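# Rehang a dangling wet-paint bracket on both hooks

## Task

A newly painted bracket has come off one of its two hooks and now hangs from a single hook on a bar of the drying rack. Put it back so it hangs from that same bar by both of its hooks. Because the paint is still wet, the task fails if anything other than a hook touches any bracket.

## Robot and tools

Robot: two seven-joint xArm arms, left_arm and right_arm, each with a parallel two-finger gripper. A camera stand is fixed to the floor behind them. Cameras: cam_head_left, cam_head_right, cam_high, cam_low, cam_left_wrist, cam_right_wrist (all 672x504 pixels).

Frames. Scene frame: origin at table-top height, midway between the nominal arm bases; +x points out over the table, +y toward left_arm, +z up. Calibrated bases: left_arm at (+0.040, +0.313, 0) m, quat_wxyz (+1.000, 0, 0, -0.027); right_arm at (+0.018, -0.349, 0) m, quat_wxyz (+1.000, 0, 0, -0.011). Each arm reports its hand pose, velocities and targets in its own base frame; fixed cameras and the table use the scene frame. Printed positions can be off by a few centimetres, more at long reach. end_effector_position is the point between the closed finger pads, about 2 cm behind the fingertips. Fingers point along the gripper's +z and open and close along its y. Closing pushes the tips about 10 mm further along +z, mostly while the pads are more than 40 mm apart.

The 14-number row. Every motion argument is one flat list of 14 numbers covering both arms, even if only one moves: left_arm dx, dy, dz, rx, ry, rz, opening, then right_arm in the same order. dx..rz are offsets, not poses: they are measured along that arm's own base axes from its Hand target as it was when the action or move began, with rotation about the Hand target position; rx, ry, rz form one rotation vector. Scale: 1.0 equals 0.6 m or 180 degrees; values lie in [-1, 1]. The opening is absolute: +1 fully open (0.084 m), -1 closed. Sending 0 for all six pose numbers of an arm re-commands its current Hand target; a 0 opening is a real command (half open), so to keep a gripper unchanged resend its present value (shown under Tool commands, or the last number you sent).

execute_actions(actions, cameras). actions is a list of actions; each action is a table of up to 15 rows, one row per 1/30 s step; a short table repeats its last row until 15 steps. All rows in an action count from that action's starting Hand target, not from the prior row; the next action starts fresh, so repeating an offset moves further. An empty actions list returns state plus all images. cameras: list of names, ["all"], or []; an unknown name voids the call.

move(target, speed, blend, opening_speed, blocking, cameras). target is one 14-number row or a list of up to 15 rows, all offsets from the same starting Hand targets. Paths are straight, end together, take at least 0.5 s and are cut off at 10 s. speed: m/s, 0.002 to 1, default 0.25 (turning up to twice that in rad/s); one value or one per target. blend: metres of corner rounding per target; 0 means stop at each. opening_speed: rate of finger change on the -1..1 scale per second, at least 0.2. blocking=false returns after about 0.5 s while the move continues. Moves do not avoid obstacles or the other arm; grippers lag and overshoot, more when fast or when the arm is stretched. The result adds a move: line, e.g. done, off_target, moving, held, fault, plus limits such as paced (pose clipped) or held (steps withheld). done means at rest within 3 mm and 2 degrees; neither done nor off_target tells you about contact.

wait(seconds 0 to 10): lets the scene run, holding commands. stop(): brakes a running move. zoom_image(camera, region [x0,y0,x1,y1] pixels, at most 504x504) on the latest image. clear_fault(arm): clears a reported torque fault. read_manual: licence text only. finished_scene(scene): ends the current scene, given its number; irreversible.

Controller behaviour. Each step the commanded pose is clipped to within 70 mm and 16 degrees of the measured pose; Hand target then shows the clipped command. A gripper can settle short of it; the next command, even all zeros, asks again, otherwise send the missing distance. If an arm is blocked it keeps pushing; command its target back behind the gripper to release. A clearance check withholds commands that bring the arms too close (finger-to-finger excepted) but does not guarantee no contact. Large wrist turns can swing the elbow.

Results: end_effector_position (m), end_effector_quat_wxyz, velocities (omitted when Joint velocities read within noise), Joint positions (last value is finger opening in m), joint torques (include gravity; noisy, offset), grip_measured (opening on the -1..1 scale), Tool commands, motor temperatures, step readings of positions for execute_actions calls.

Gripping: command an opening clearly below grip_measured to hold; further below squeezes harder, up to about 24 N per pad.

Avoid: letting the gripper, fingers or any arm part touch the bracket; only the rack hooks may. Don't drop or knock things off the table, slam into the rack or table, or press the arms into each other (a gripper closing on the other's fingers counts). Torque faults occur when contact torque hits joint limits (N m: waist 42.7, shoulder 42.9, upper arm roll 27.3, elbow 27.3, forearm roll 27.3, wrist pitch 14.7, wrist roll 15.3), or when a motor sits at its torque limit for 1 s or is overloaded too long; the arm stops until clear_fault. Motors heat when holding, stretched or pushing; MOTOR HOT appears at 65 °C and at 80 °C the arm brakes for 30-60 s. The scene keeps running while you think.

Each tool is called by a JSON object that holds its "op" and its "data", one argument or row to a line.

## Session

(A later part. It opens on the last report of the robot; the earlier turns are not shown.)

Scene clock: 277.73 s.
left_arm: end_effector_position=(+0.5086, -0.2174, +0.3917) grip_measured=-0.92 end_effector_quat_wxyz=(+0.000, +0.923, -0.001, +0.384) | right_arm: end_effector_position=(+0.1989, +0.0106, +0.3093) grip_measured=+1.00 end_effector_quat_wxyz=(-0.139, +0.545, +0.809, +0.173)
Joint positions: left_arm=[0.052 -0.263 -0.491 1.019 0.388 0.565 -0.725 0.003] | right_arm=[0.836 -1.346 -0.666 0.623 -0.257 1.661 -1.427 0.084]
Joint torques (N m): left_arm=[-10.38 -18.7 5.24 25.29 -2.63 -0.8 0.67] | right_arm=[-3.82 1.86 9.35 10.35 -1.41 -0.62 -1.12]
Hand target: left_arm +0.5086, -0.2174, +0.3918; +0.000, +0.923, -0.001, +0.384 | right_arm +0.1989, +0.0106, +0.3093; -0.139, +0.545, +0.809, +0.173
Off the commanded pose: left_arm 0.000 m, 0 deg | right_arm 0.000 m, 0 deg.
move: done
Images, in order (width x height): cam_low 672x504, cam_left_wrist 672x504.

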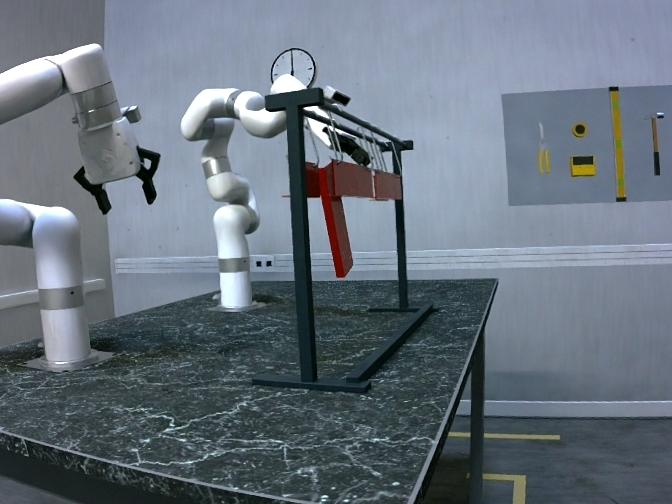

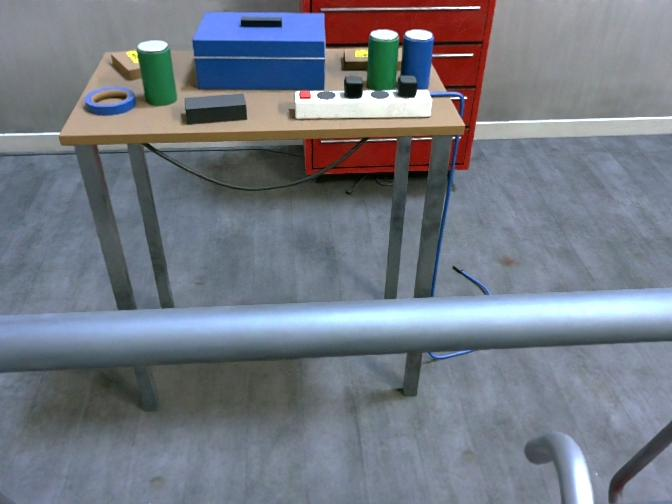

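{"op": "move", "data": {
  "target": [
    [-0.02,0,0.008,0,0,0,-1,0,0,0,0,0,0,1],
    [-0.22,0,0.05,0,0,0,-1,0,0,0,0,0,0,1]
  ],
  "speed": [0.06,0.2],
  "blend": [0.005,0],
  "cameras": ["cam_low","cam_left_wrist","cam_head_right","cam_high"]
}}

{"op": "zoom_image", "data": {
  "camera": "cam_low",
  "region": [220, 60, 400, 240]
}}

{"op": "zoom_image", "data": {
  "camera": "cam_head_right",
  "region": [250, 60, 450, 210]
}}

Scene clock: 296.77 s.
left_arm: end_effector_position=(+0.3766, -0.2174, +0.4218) grip_measured=-0.92 end_effector_quat_wxyz=(+0.000, +0.923, -0.001, +0.384) | right_arm: end_effector_position=(+0.1989, +0.0106, +0.3093) grip_measured=+1.00 end_effector_quat_wxyz=(-0.139, +0.545, +0.809, +0.173)
Joint positions: left_arm=[-0.123 -0.69 -0.44 0.805 0.172 0.762 -0.652 0.003] | right_arm=[0.836 -1.346 -0.666 0.623 -0.257 1.661 -1.427 0.084]
Joint torques (N m): left_arm=[-11.69 -10.42 6.36 16.61 -2.16 -0.45 0.66] | right_arm=[-3.66 2 9.2 10.49 -1.32 -0.74 -1.08]
Hand target: left_arm +0.3766, -0.2174, +0.4218; +0.000, +0.923, -0.001, +0.384 | right_arm +0.1989, +0.0106, +0.3093; -0.139, +0.545, +0.809, +0.173
Off the commanded pose: left_arm 0.000 m, 0 deg | right_arm 0.000 m, 0 deg.
move: done
Images, in order (width x height): cam_head_right 672x504, cam_high 672x504, cam_low 672x504, cam_left_wrist 672x504.

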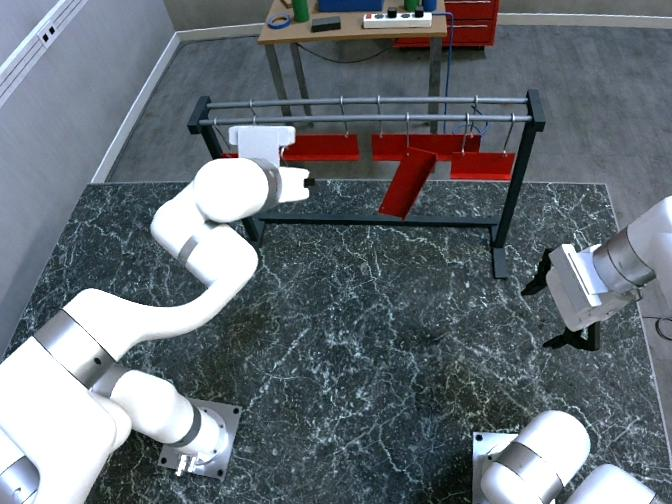

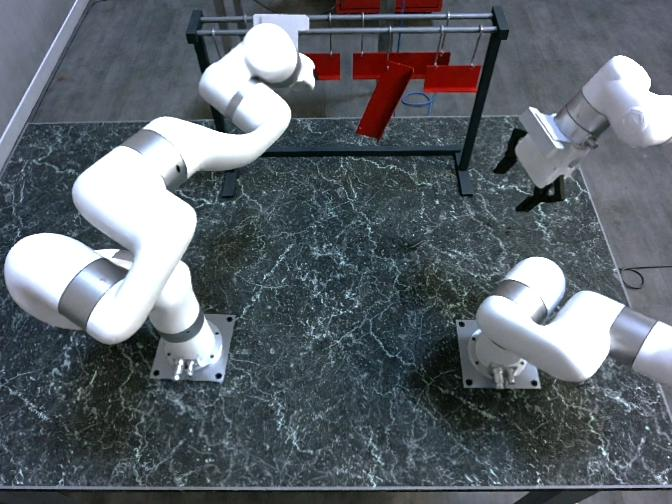

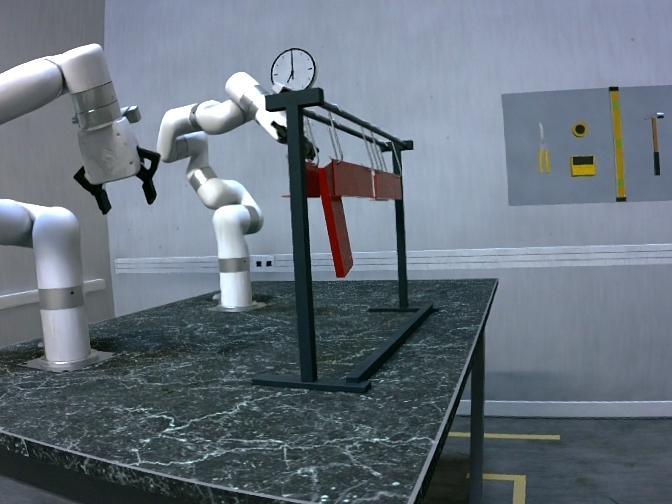

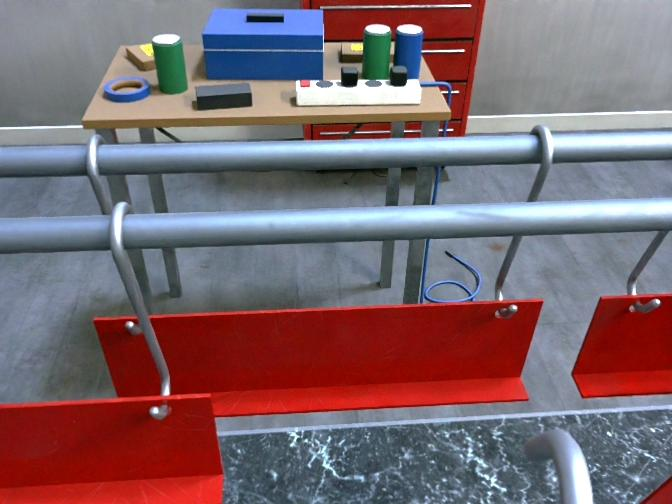

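Scaled by 2.800 from the camera's 672x504 image, which has a finer 960x720 frame.

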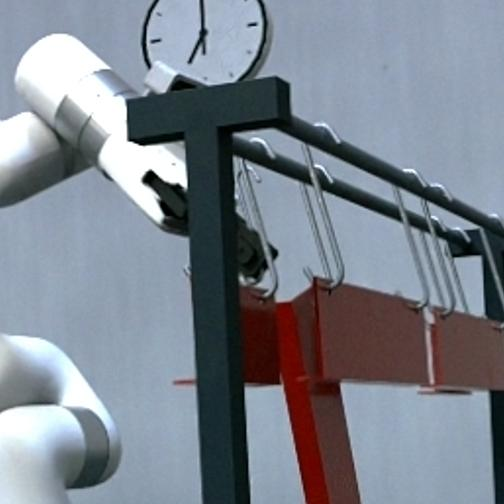

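Scaled by 2.520 from the camera's 672x504 image, which has a finer 960x720 frame.

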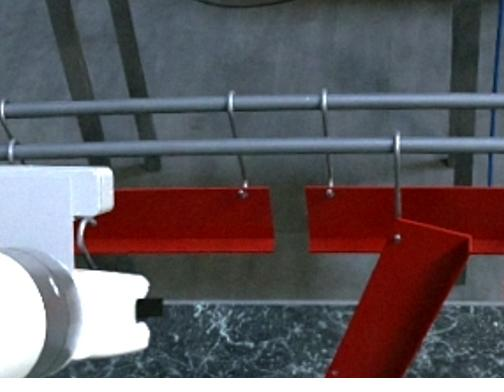

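{"op": "move", "data": {
  "target": [-0.05,-0.12,-0.11,0,0,0,-1,0,0,0,0,0,0,1],
  "speed": 0.2,
  "cameras": ["cam_low","cam_left_wrist","cam_head_right","cam_high"]
}}

{"op": "zoom_image", "data": {
  "camera": "cam_left_wrist",
  "region": [300, 200, 672, 504]
}}

{"op": "zoom_image", "data": {
  "camera": "cam_low",
  "region": [220, 110, 400, 290]
}}

Scene clock: 309.93 s.
left_arm: end_effector_position=(+0.3466, -0.2894, +0.3558) grip_measured=-0.92 end_effector_quat_wxyz=(+0.000, +0.923, -0.001, +0.384) | right_arm: end_effector_position=(+0.1989, +0.0106, +0.3093) grip_measured=+1.00 end_effector_quat_wxyz=(-0.139, +0.545, +0.809, +0.173)
Joint positions: left_arm=[-0.081 -0.648 -0.69 0.742 0.21 0.681 -0.91 0.003] | right_arm=[0.836 -1.346 -0.666 0.623 -0.257 1.661 -1.427 0.084]
Joint torques (N m): left_arm=[11.54 4.18 4.19 21.73 2.66 -2.89 -0.73] | right_arm=[-3.25 2.2 9.77 10.44 -1.33 -0.64 -1.2]
Hand target: left_arm +0.3466, -0.2894, +0.3558; +0.000, +0.923, -0.001, +0.384 | right_arm +0.1989, +0.0106, +0.3093; -0.139, +0.545, +0.809, +0.173
Off the commanded pose: left_arm 0.000 m, 0 deg | right_arm 0.000 m, 0 deg.
move: done
Images, in order (width x height): cam_head_right 672x504, cam_high 672x504, cam_low 672x504, cam_left_wrist 672x504.

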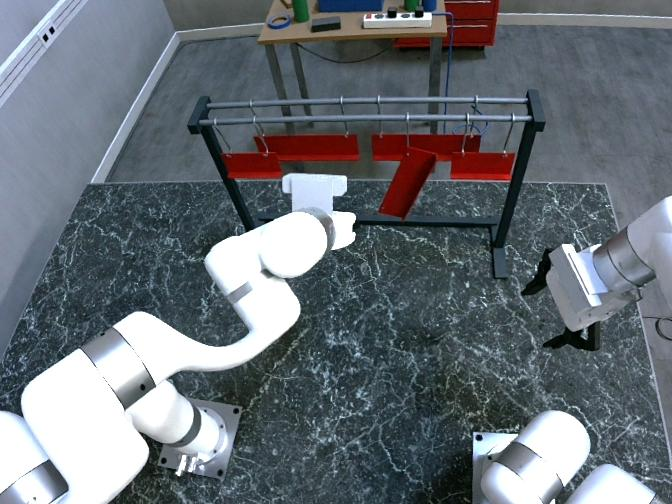

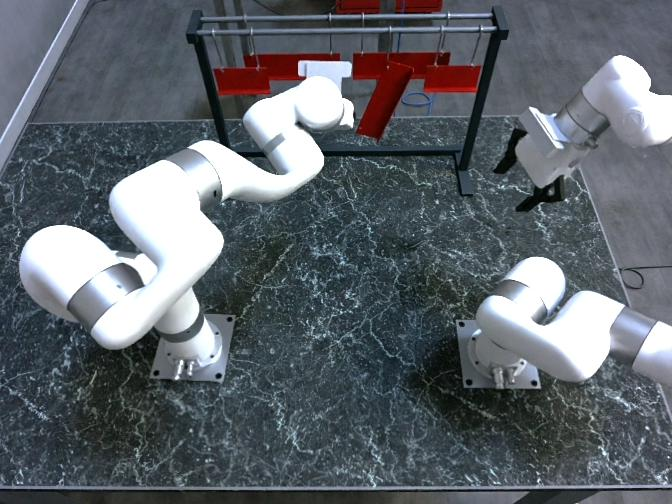

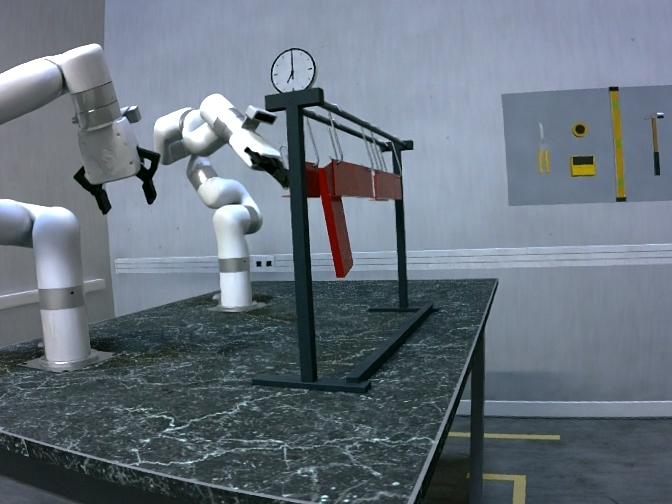

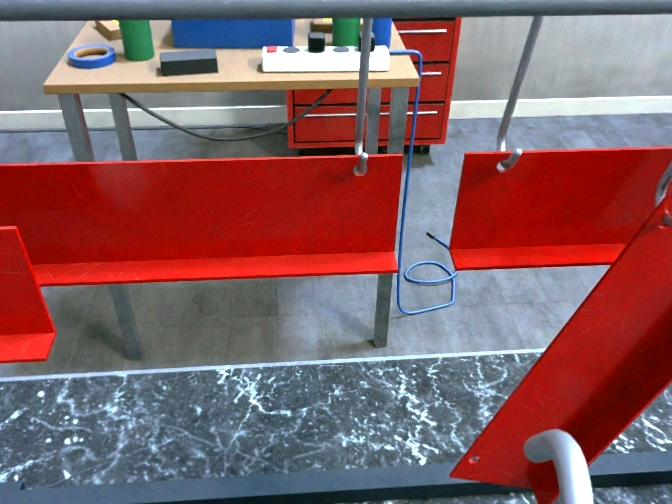

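Scaled by 1.355 from the camera's 672x504 image, which has a finer 960x720 frame.

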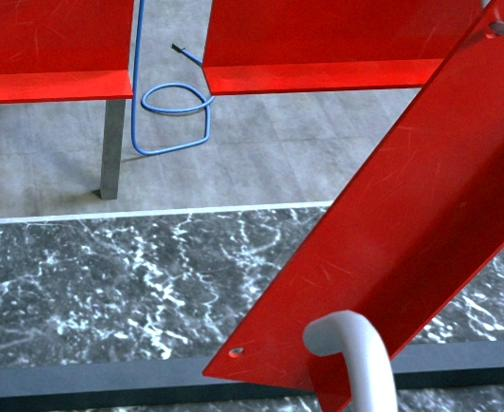

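Scaled by 2.800 from the camera's 672x504 image, which has a finer 960x720 frame.

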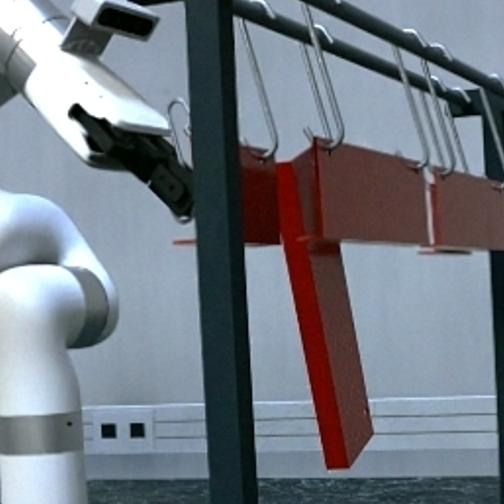

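{"op": "move", "data": {
  "target": [
    [-0.05,0.082,-0.13,-0.385,-0.214,0.159,-1,0.1,0,-0.2,0.328,-0.092,-0.412,-1],
    [0.122,0.082,-0.26,-0.385,-0.214,0.159,-1,0.32,0.301,-0.327,0.328,-0.092,-0.412,-1]
  ],
  "speed": 0.4,
  "blend": 0.04,
  "cameras": ["all"]
}}

Scene clock: 371.70 s.
left_arm: end_effector_position=(+0.3220, -0.2489, +0.2916) grip_measured=-0.92 end_effector_quat_wxyz=(+0.358, +0.660, +0.357, +0.556) | right_arm: end_effector_position=(+0.2410, +0.0114, +0.2306) grip_measured=-1.00 end_effector_quat_wxyz=(-0.157, +0.736, +0.410, +0.515)
Joint positions: left_arm=[0.194 -1.356 -1.397 0.137 -0.245 -0.144 -2.171 0.003] | right_arm=[-0.187 -1.806 -1.361 -0.045 -0.402 1.133 -1.273 0]
Joint torques (N m): left_arm=[10.43 0.09 7.66 7.88 -4.59 0.56 -0.78] | right_arm=[4.79 7.41 9.86 3.95 2.48 -0.28 1.27]
Hand target: left_arm +0.3219, -0.2490, +0.2916; +0.358, +0.659, +0.357, +0.556 (not the last commanded pose) | right_arm +0.2410, +0.0114, +0.2306; -0.157, +0.736, +0.410, +0.515 (not the last commanded pose)
Off the commanded pose: left_arm 0.134 m, 15 deg | right_arm 0.262 m, 31 deg.
move: held (right_arm; a check stopped the path), off_target (left_arm; braked when a check withheld steps of right_arm); path passed 0 of 2 targets; limits=held
pose unreachable (right arm): on one or more control steps of this call, first in action 0 (counted from 0), this arm could not follow its commanded pose, so it was not sent that pose on those steps. It may still have moved: this result reports where it is.
cause: moving toward the commanded pose would bring two parts of the arm too close to each other (joints 2 (shoulder) to 6 (wrist pitch) lie between them).

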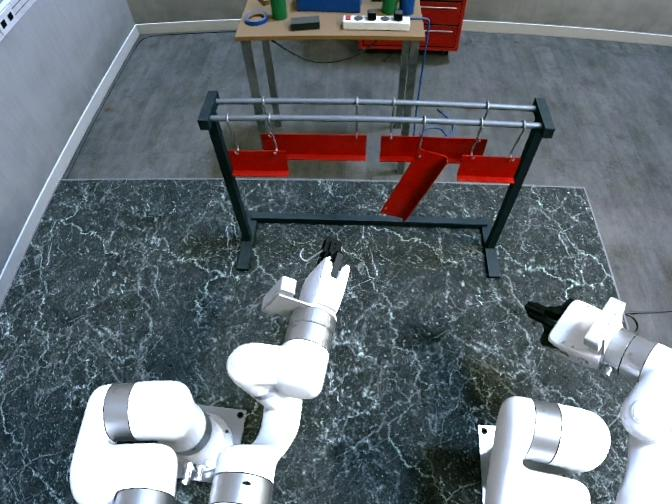

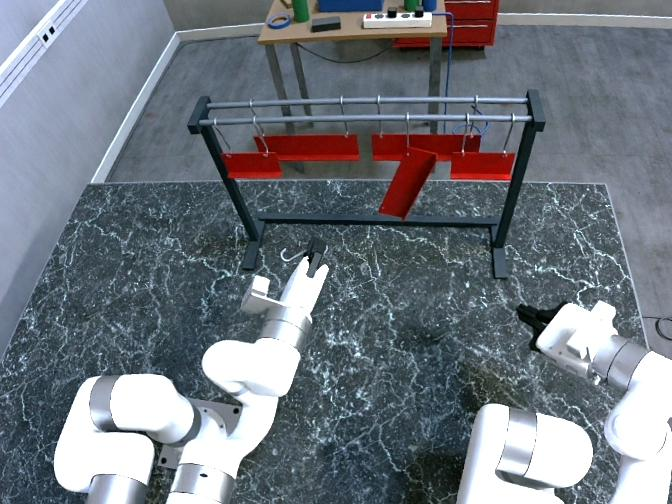

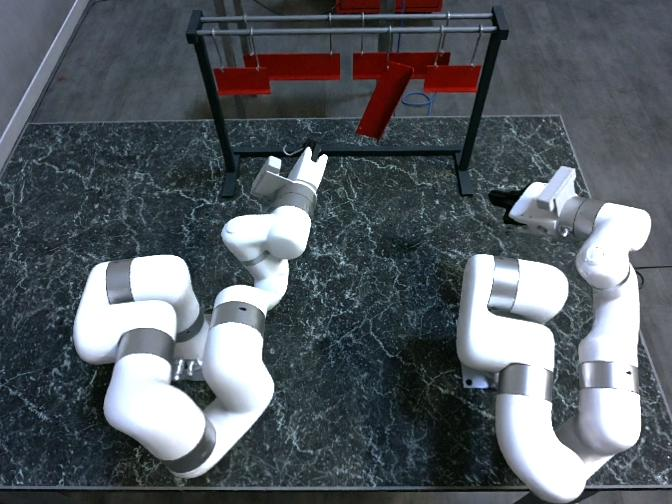

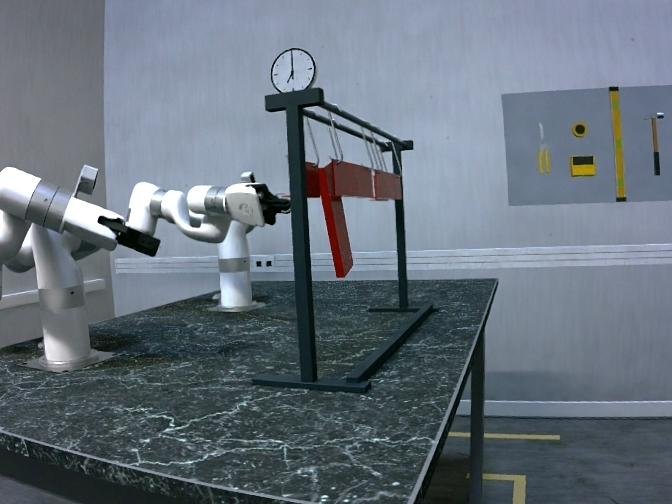

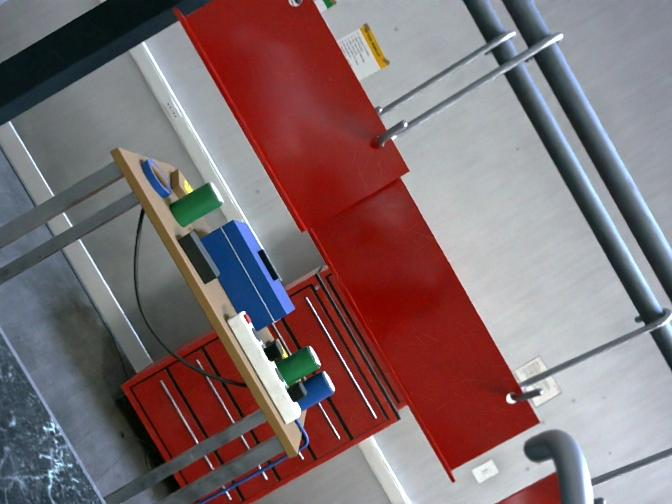

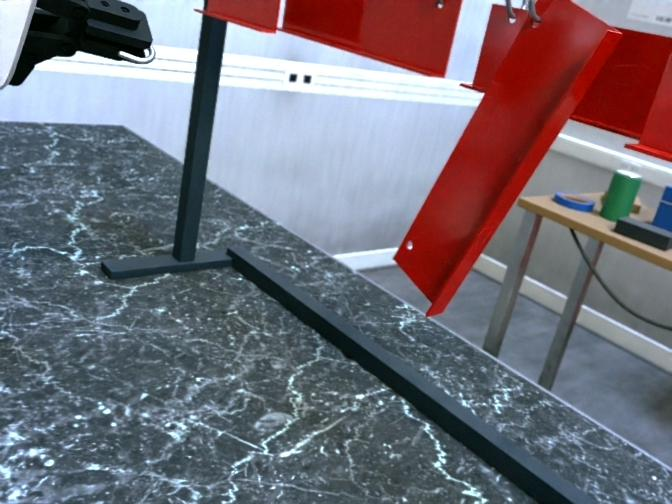

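{"op": "move", "data": {
  "target": [0.163,0.015,-0.153,-0.068,-0.037,0.028,-1,0,0,0,0,0,0,-1],
  "speed": 0.3,
  "cameras": ["cam_low","cam_right_wrist","cam_left_wrist","cam_head_right"]
}}

{"op": "zoom_image", "data": {
  "camera": "cam_right_wrist",
  "region": [250, 120, 500, 320]
}}

{"op": "zoom_image", "data": {
  "camera": "cam_low",
  "region": [260, 160, 380, 290]
}}

{"op": "zoom_image", "data": {
  "camera": "cam_head_right",
  "region": [340, 140, 460, 240]
}}

Scene clock: 382.30 s.
left_arm: end_effector_position=(+0.4197, -0.2400, +0.1998) grip_measured=-0.92 end_effector_quat_wxyz=(+0.421, +0.568, +0.422, +0.568) | right_arm: end_effector_position=(+0.2410, +0.0114, +0.2306) grip_measured=-1.00 end_effector_quat_wxyz=(-0.157, +0.736, +0.410, +0.515)
Joint positions: left_arm=[0.779 -1.635 -1.883 0.365 -0.421 -0.434 -2.73 0.003] | right_arm=[-0.187 -1.806 -1.361 -0.045 -0.402 1.133 -1.273 0]
Joint torques (N m): left_arm=[11.31 3.12 10.17 -2.39 -5.52 1.24 -0.82] | right_arm=[4.38 10.48 9.54 3.94 0.01 -0.66 1.23]
Hand target: left_arm +0.4197, -0.2400, +0.1998; +0.421, +0.568, +0.422, +0.568 | right_arm +0.2410, +0.0114, +0.2306; -0.157, +0.736, +0.410, +0.515
Off the commanded pose: left_arm 0.000 m, 0 deg | right_arm 0.000 m, 0 deg.
move: done
Images, in order (width x height): cam_head_right 672x504, cam_low 672x504, cam_left_wrist 672x504, cam_right_wrist 672x504.

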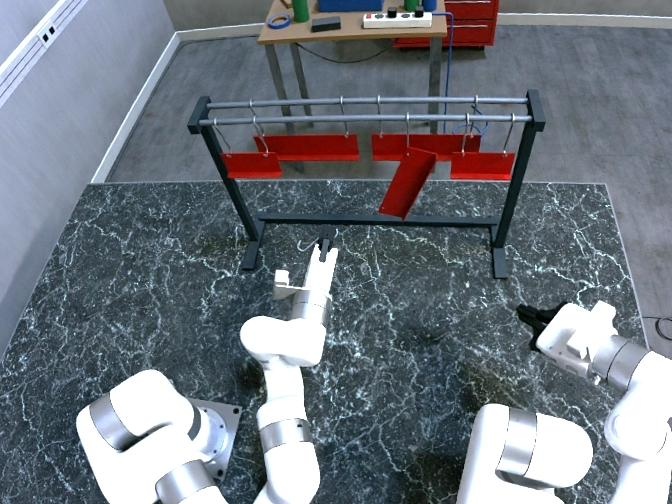

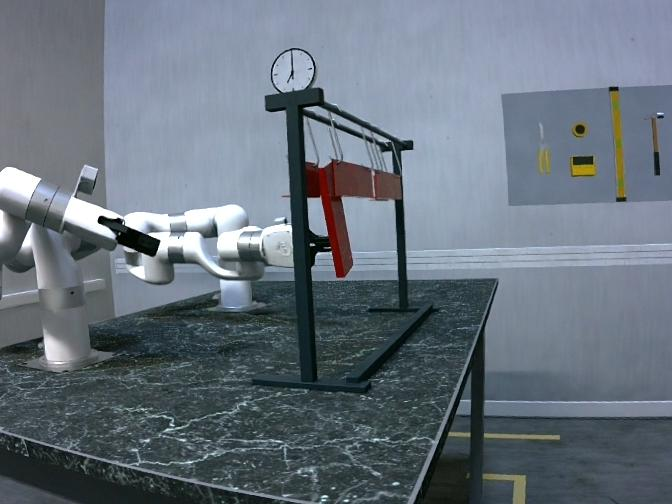

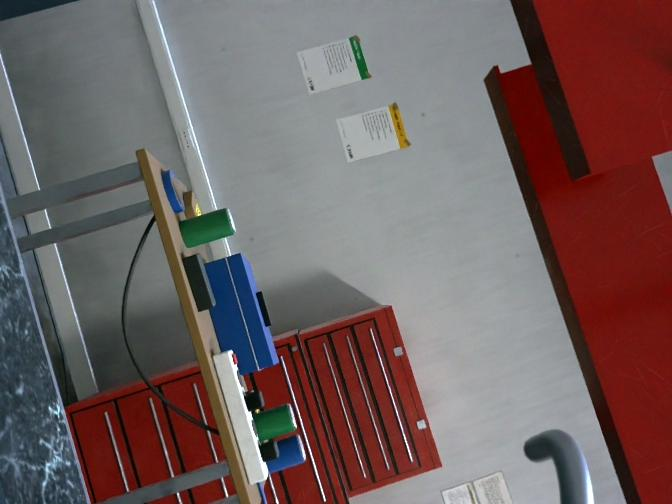

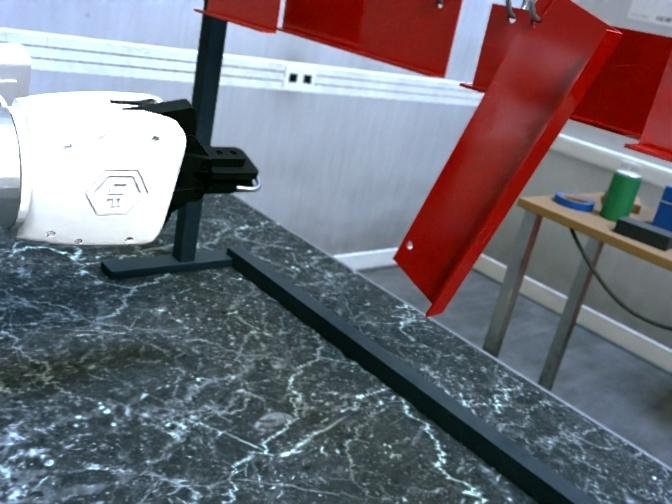

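Scaled by 2.016 from the camera's 672x504 image, which has a finer 960x720 frame.

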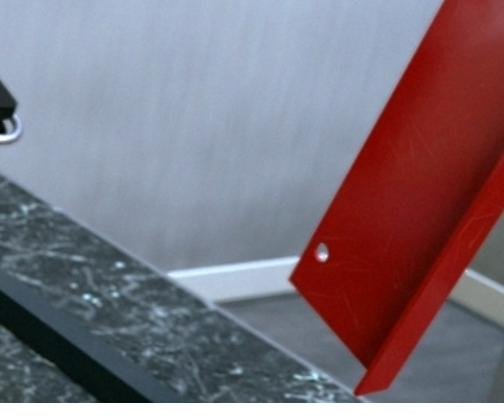

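Scaled by 3.877 from the camera's 672x504 image, which has a finer 960x720 frame.

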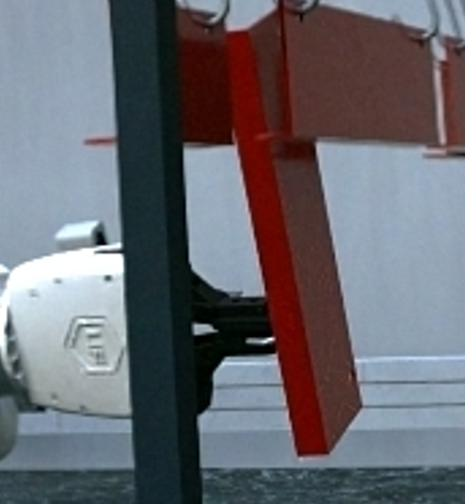

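Scaled by 4.200 from the camera's 672x504 image, which has a finer 960x720 frame.

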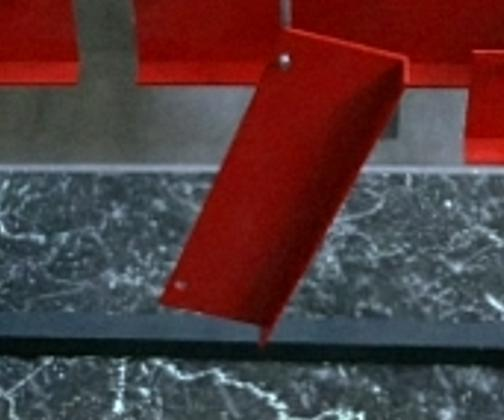

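{"op": "zoom_image", "data": {
  "camera": "cam_right_wrist",
  "region": [180, 130, 300, 230]
}}

{"op": "zoom_image", "data": {
  "camera": "cam_head_right",
  "region": [270, 210, 350, 290]
}}

{"op": "zoom_image", "data": {
  "camera": "cam_right_wrist",
  "region": [360, 200, 460, 300]
}}

Scaled by 4.200 from the camera's 672x504 image, which has a finer 960x720 frame.

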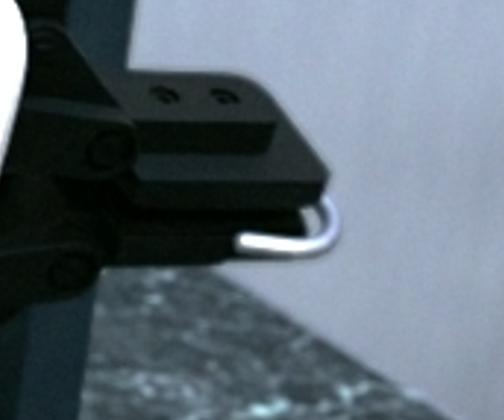

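Scaled by 6.300 from the camera's 672x504 image, which has a finer 960x720 frame.

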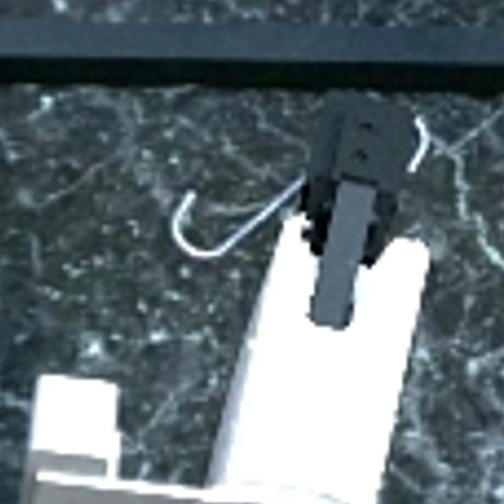

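Scaled by 5.040 from the camera's 672x504 image, which has a finer 960x720 frame.

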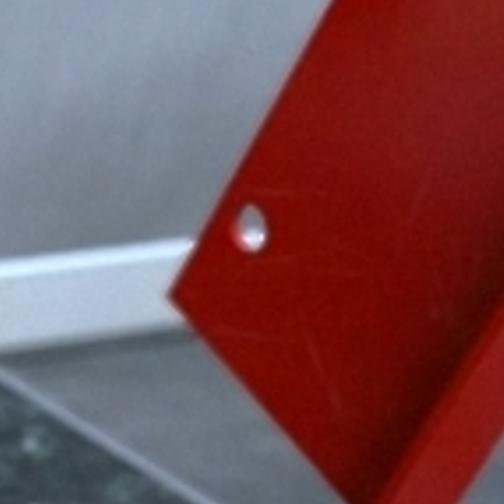

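{"op": "move", "data": {
  "target": [
    [0.05,-0.05,-0.03,0,-0.056,0.186,-1,0,0,0,0,0,0,-1],
    [0.125,-0.11,-0.05,0,-0.056,0.186,-1,0,0,0,0,0,0,-1]
  ],
  "speed": 0.15,
  "blend": 0.01,
  "cameras": ["all"]
}}

{"op": "zoom_image", "data": {
  "camera": "cam_right_wrist",
  "region": [300, 150, 460, 310]
}}

{"op": "zoom_image", "data": {
  "camera": "cam_low",
  "region": [280, 180, 380, 290]
}}

{"op": "zoom_image", "data": {
  "camera": "cam_head_right",
  "region": [340, 160, 440, 260]
}}

{"op": "zoom_image", "data": {
  "camera": "cam_head_left",
  "region": [330, 160, 440, 260]
}}

Scene clock: 432.53 s.
left_arm: end_effector_position=(+0.4947, -0.3059, +0.1699) grip_measured=-0.92 end_effector_quat_wxyz=(+0.275, +0.371, +0.529, +0.712) | right_arm: end_effector_position=(+0.2410, +0.0114, +0.2306) grip_measured=-1.00 end_effector_quat_wxyz=(-0.157, +0.736, +0.410, +0.515)
Joint positions: left_arm=[1.062 -2.041 -1.633 1.23 -0.328 0.762 -2.928 0.003] | right_arm=[-0.187 -1.806 -1.361 -0.045 -0.402 1.133 -1.273 0]
Joint torques (N m): left_arm=[11.27 10.07 17.16 -6.38 2.72 1.84 -0.71] | right_arm=[4.45 9.52 8.98 3.84 -0.25 -1.05 1.11]
Motor temperatures (°C): left_arm=[36 37 38 40 39 33 41] | right_arm=[35 33 43 39 33 36 36]
Hand target: left_arm +0.4947, -0.3060, +0.1698; +0.275, +0.371, +0.529, +0.712 | right_arm +0.2410, +0.0114, +0.2306; -0.157, +0.736, +0.410, +0.515
Off the commanded pose: left_arm 0.000 m, 0 deg | right_arm 0.000 m, 0 deg.
move: done

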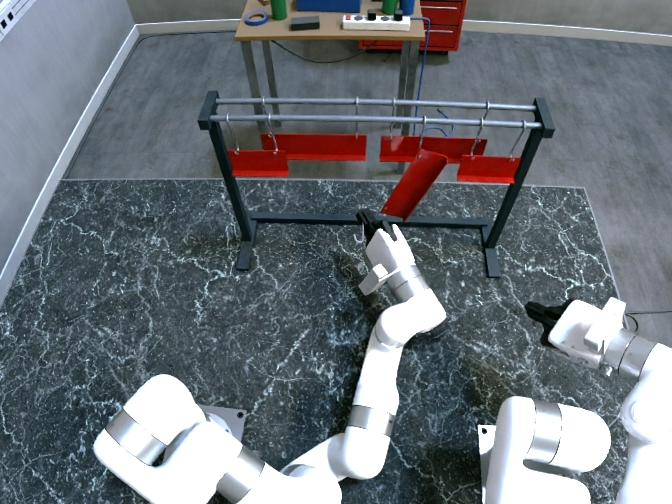

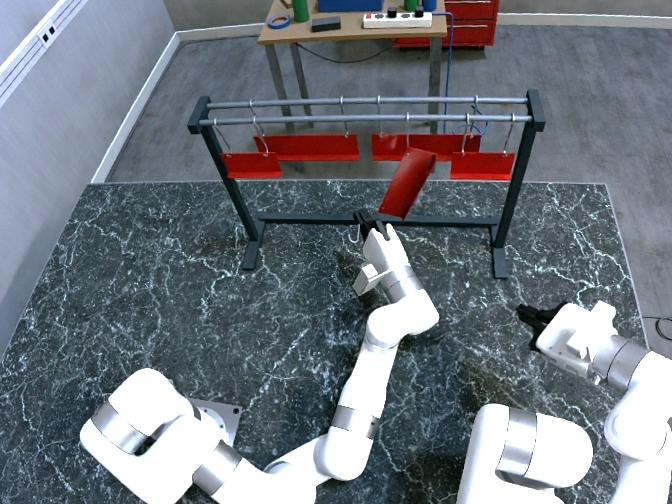

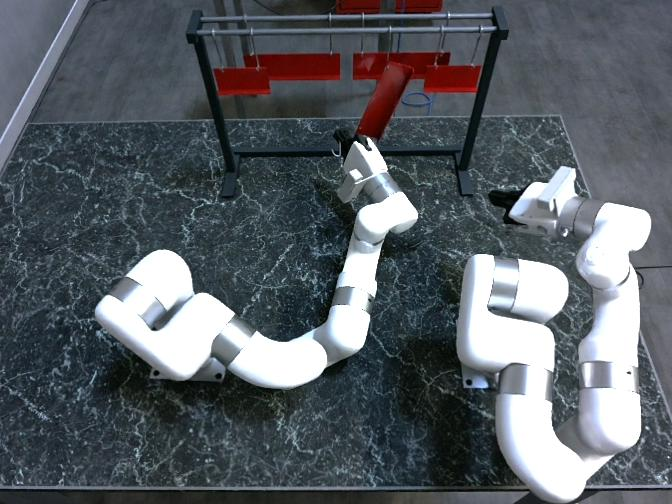

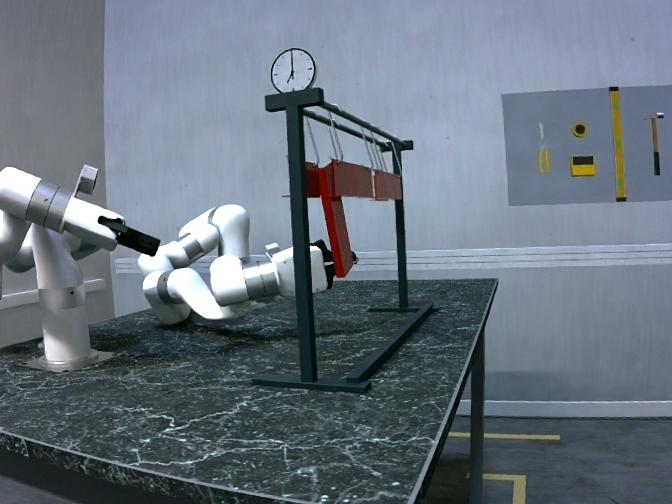

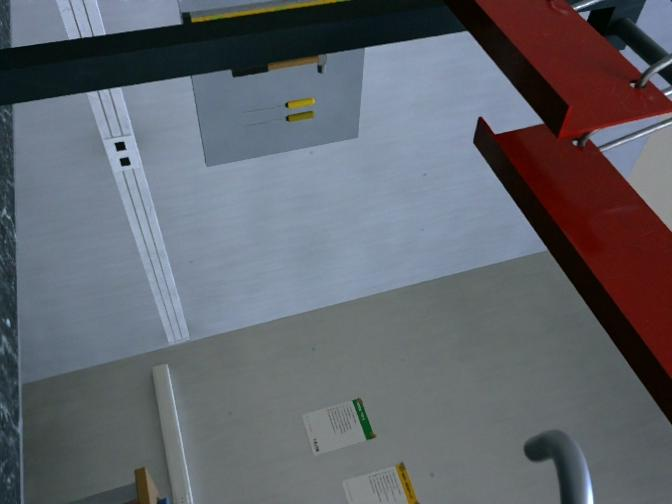

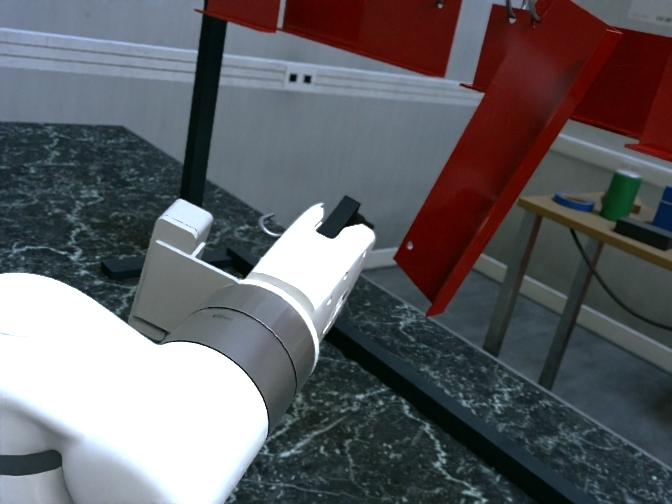

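Scaled by 3.150 from the camera's 672x504 image, which has a finer 960x720 frame.

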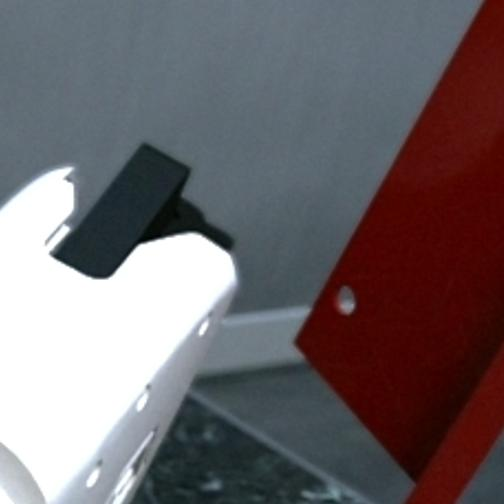

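Scaled by 4.582 from the camera's 672x504 image, which has a finer 960x720 frame.

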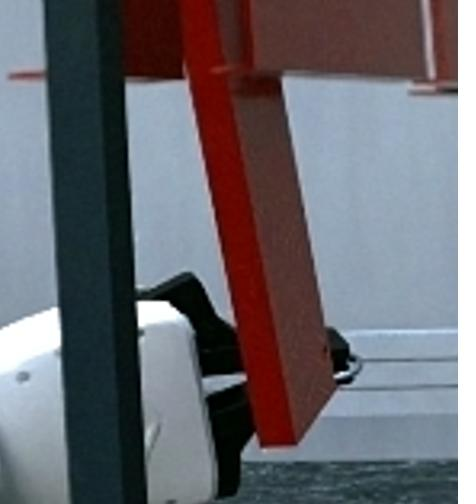

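Scaled by 5.040 from the camera's 672x504 image, which has a finer 960x720 frame.

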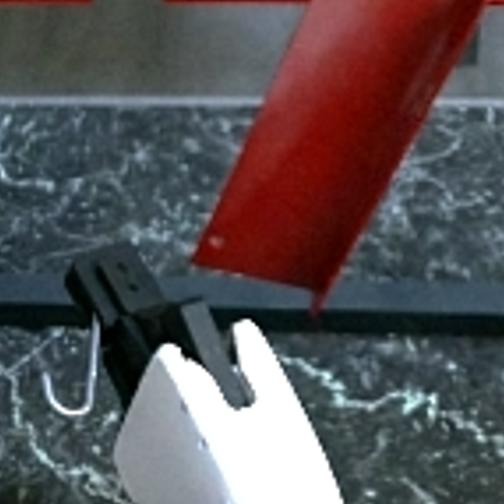

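Scaled by 4.582 from the camera's 672x504 image, which has a finer 960x720 frame.

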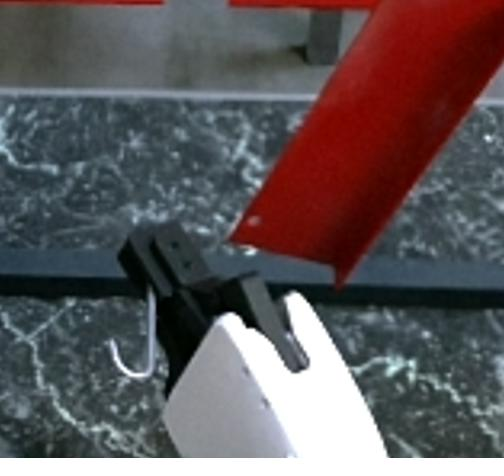

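{"op": "move", "data": {
  "target": [
    [-0.19,0.093,0.134,0.1,0.11,-0.08,-1,0,0,0,0,0,0,-1],
    [-0.225,0.148,0.434,0.335,0.378,-0.28,-1,0,0,0,0,0,0,-1],
    [-0.016,0.148,0.388,0.335,0.378,-0.28,-1,0,0,0,0,0,0,-1],
    [0.025,0.148,0.381,0.335,0.378,-0.28,-1,0,0,0,0,0,0,-1]
  ],
  "speed": [0.3,0.4,0.25,0.06],
  "blend": [0.03,0.02,0.005,0],
  "cameras": ["cam_low","cam_left_wrist"]
}}

{"op": "zoom_image", "data": {
  "camera": "cam_low",
  "region": [320, 100, 400, 180]
}}

Scene clock: 485.37 s.
left_arm: end_effector_position=(+0.5097, -0.2172, +0.3985) grip_measured=-0.92 end_effector_quat_wxyz=(-0.001, +0.923, +0.000, +0.384) | right_arm: end_effector_position=(+0.2410, +0.0114, +0.2306) grip_measured=-1.00 end_effector_quat_wxyz=(-0.157, +0.736, +0.410, +0.515)
Joint positions: left_arm=[0.152 -0.277 -0.58 1.038 0.329 0.576 -0.68 0.004] | right_arm=[-0.187 -1.806 -1.361 -0.045 -0.402 1.133 -1.273 0]
Joint torques (N m): left_arm=[13.09 -2.67 1.8 23.86 2.55 -1.11 -0.82] | right_arm=[4.48 8.34 8.3 4 -0.28 -1.53 1.06]
Hand target: left_arm +0.5097, -0.2172, +0.3984; -0.001, +0.923, +0.001, +0.384 | right_arm +0.2410, +0.0114, +0.2306; -0.157, +0.736, +0.410, +0.515
Off the commanded pose: left_arm 0.000 m, 0 deg | right_arm 0.000 m, 0 deg.
move: done
Images, in order (width x height): cam_low 672x504, cam_left_wrist 672x504.

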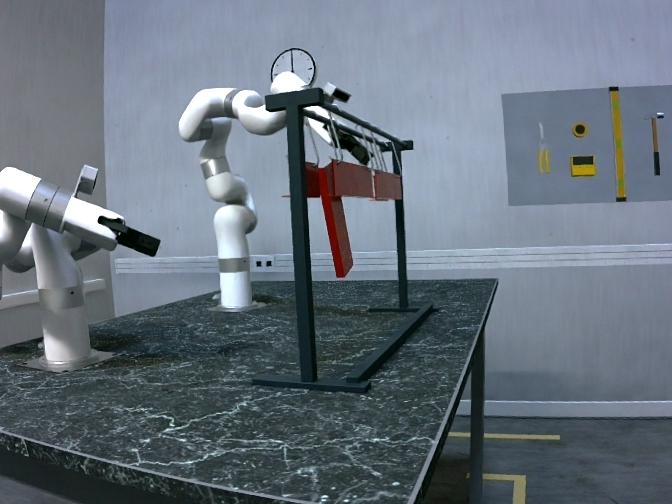

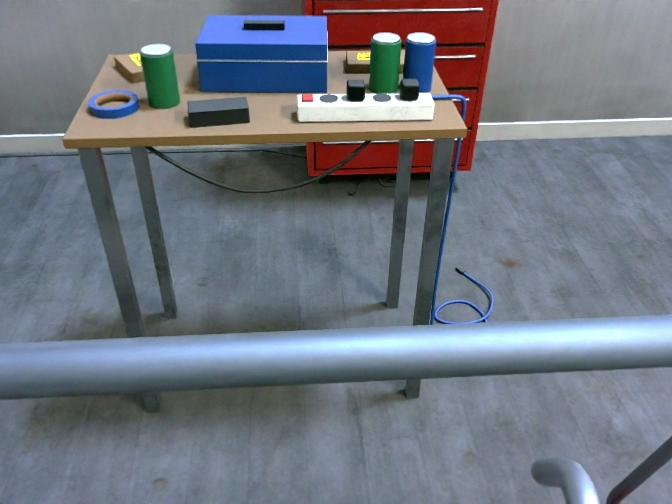

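Scaled by 6.300 from the camera's 672x504 image, which has a finer 960x720 frame.

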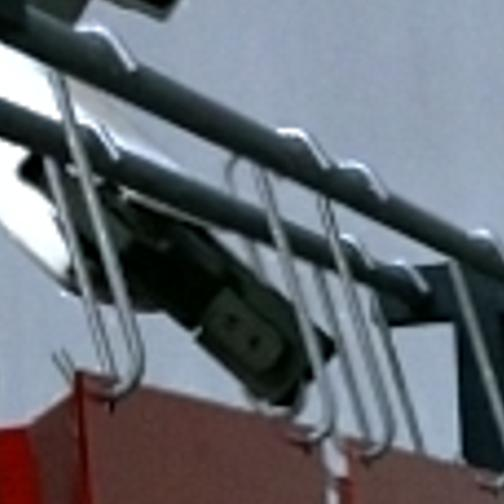

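{"op": "move", "data": {
  "target": [
    [0,0,-0.0345,0,0,0,-1,0,0,0,0,0,0,-1],
    [0,0,-0.0345,0,0,0,0,0,0,0,0,0,0,-1],
    [-0.002,0,-0.0095,0,0,0,0,0,0,0,0,0,0,-1],
    [-0.002,0,-0.0095,0,0,0,-1,0,0,0,0,0,0,-1],
    [-0.002,0,0.015,0,0,0,-1,0,0,0,0,0,0,-1]
  ],
  "speed": 0.08,
  "opening_speed": 2,
  "cameras": ["cam_low","cam_left_wrist"]
}}

{"op": "zoom_image", "data": {
  "camera": "cam_low",
  "region": [320, 100, 400, 180]
}}

Scene clock: 497.23 s.
left_arm: end_effector_position=(+0.5085, -0.2172, +0.4074) grip_measured=-0.92 end_effector_quat_wxyz=(-0.001, +0.923, +0.001, +0.384) | right_arm: end_effector_position=(+0.2410, +0.0114, +0.2306) grip_measured=-1.00 end_effector_quat_wxyz=(-0.157, +0.736, +0.410, +0.515)
Joint positions: left_arm=[0.146 -0.283 -0.573 1.057 0.315 0.599 -0.665 0.004] | right_arm=[-0.187 -1.806 -1.361 -0.045 -0.402 1.133 -1.273 0]
Joint torques (N m): left_arm=[-8.61 -18.01 6.68 27.2 -2.02 -1.65 0.65] | right_arm=[4.25 8.28 7.84 3.88 -0.23 -1.82 1.06]
Hand target: left_arm +0.5085, -0.2172, +0.4074; -0.001, +0.923, +0.001, +0.384 | right_arm +0.2410, +0.0114, +0.2306; -0.157, +0.736, +0.410, +0.515
Off the commanded pose: left_arm 0.000 m, 0 deg | right_arm 0.000 m, 0 deg.
move: done
Images, in order (width x height): cam_low 672x504, cam_left_wrist 672x504.

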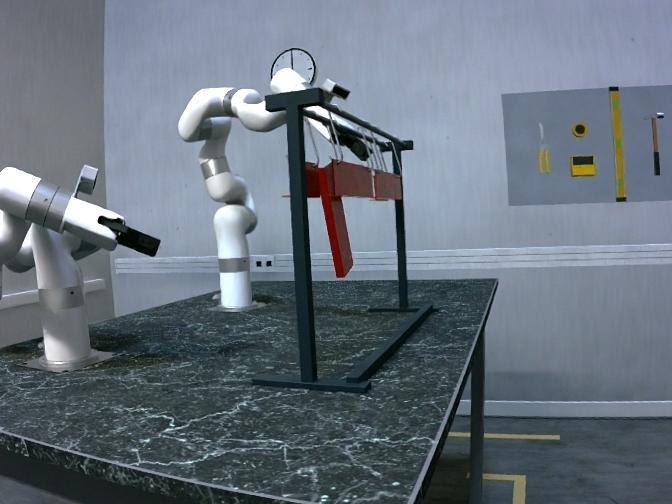

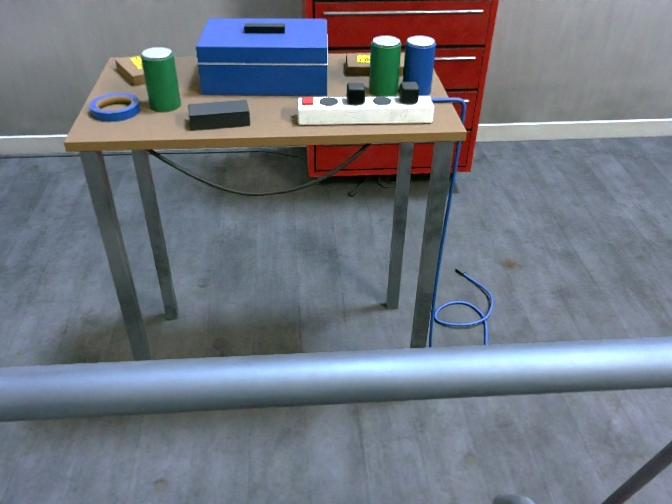

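Scaled by 6.300 from the camera's 672x504 image, which has a finer 960x720 frame.

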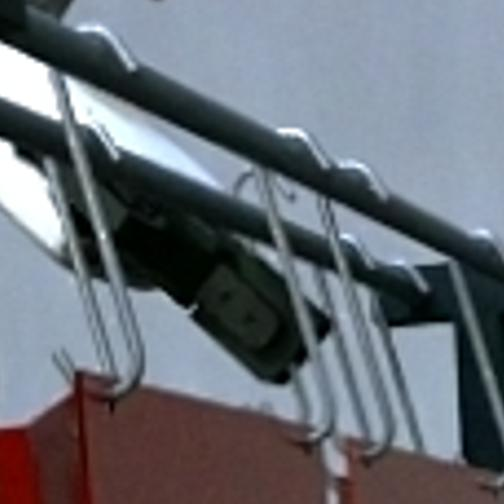

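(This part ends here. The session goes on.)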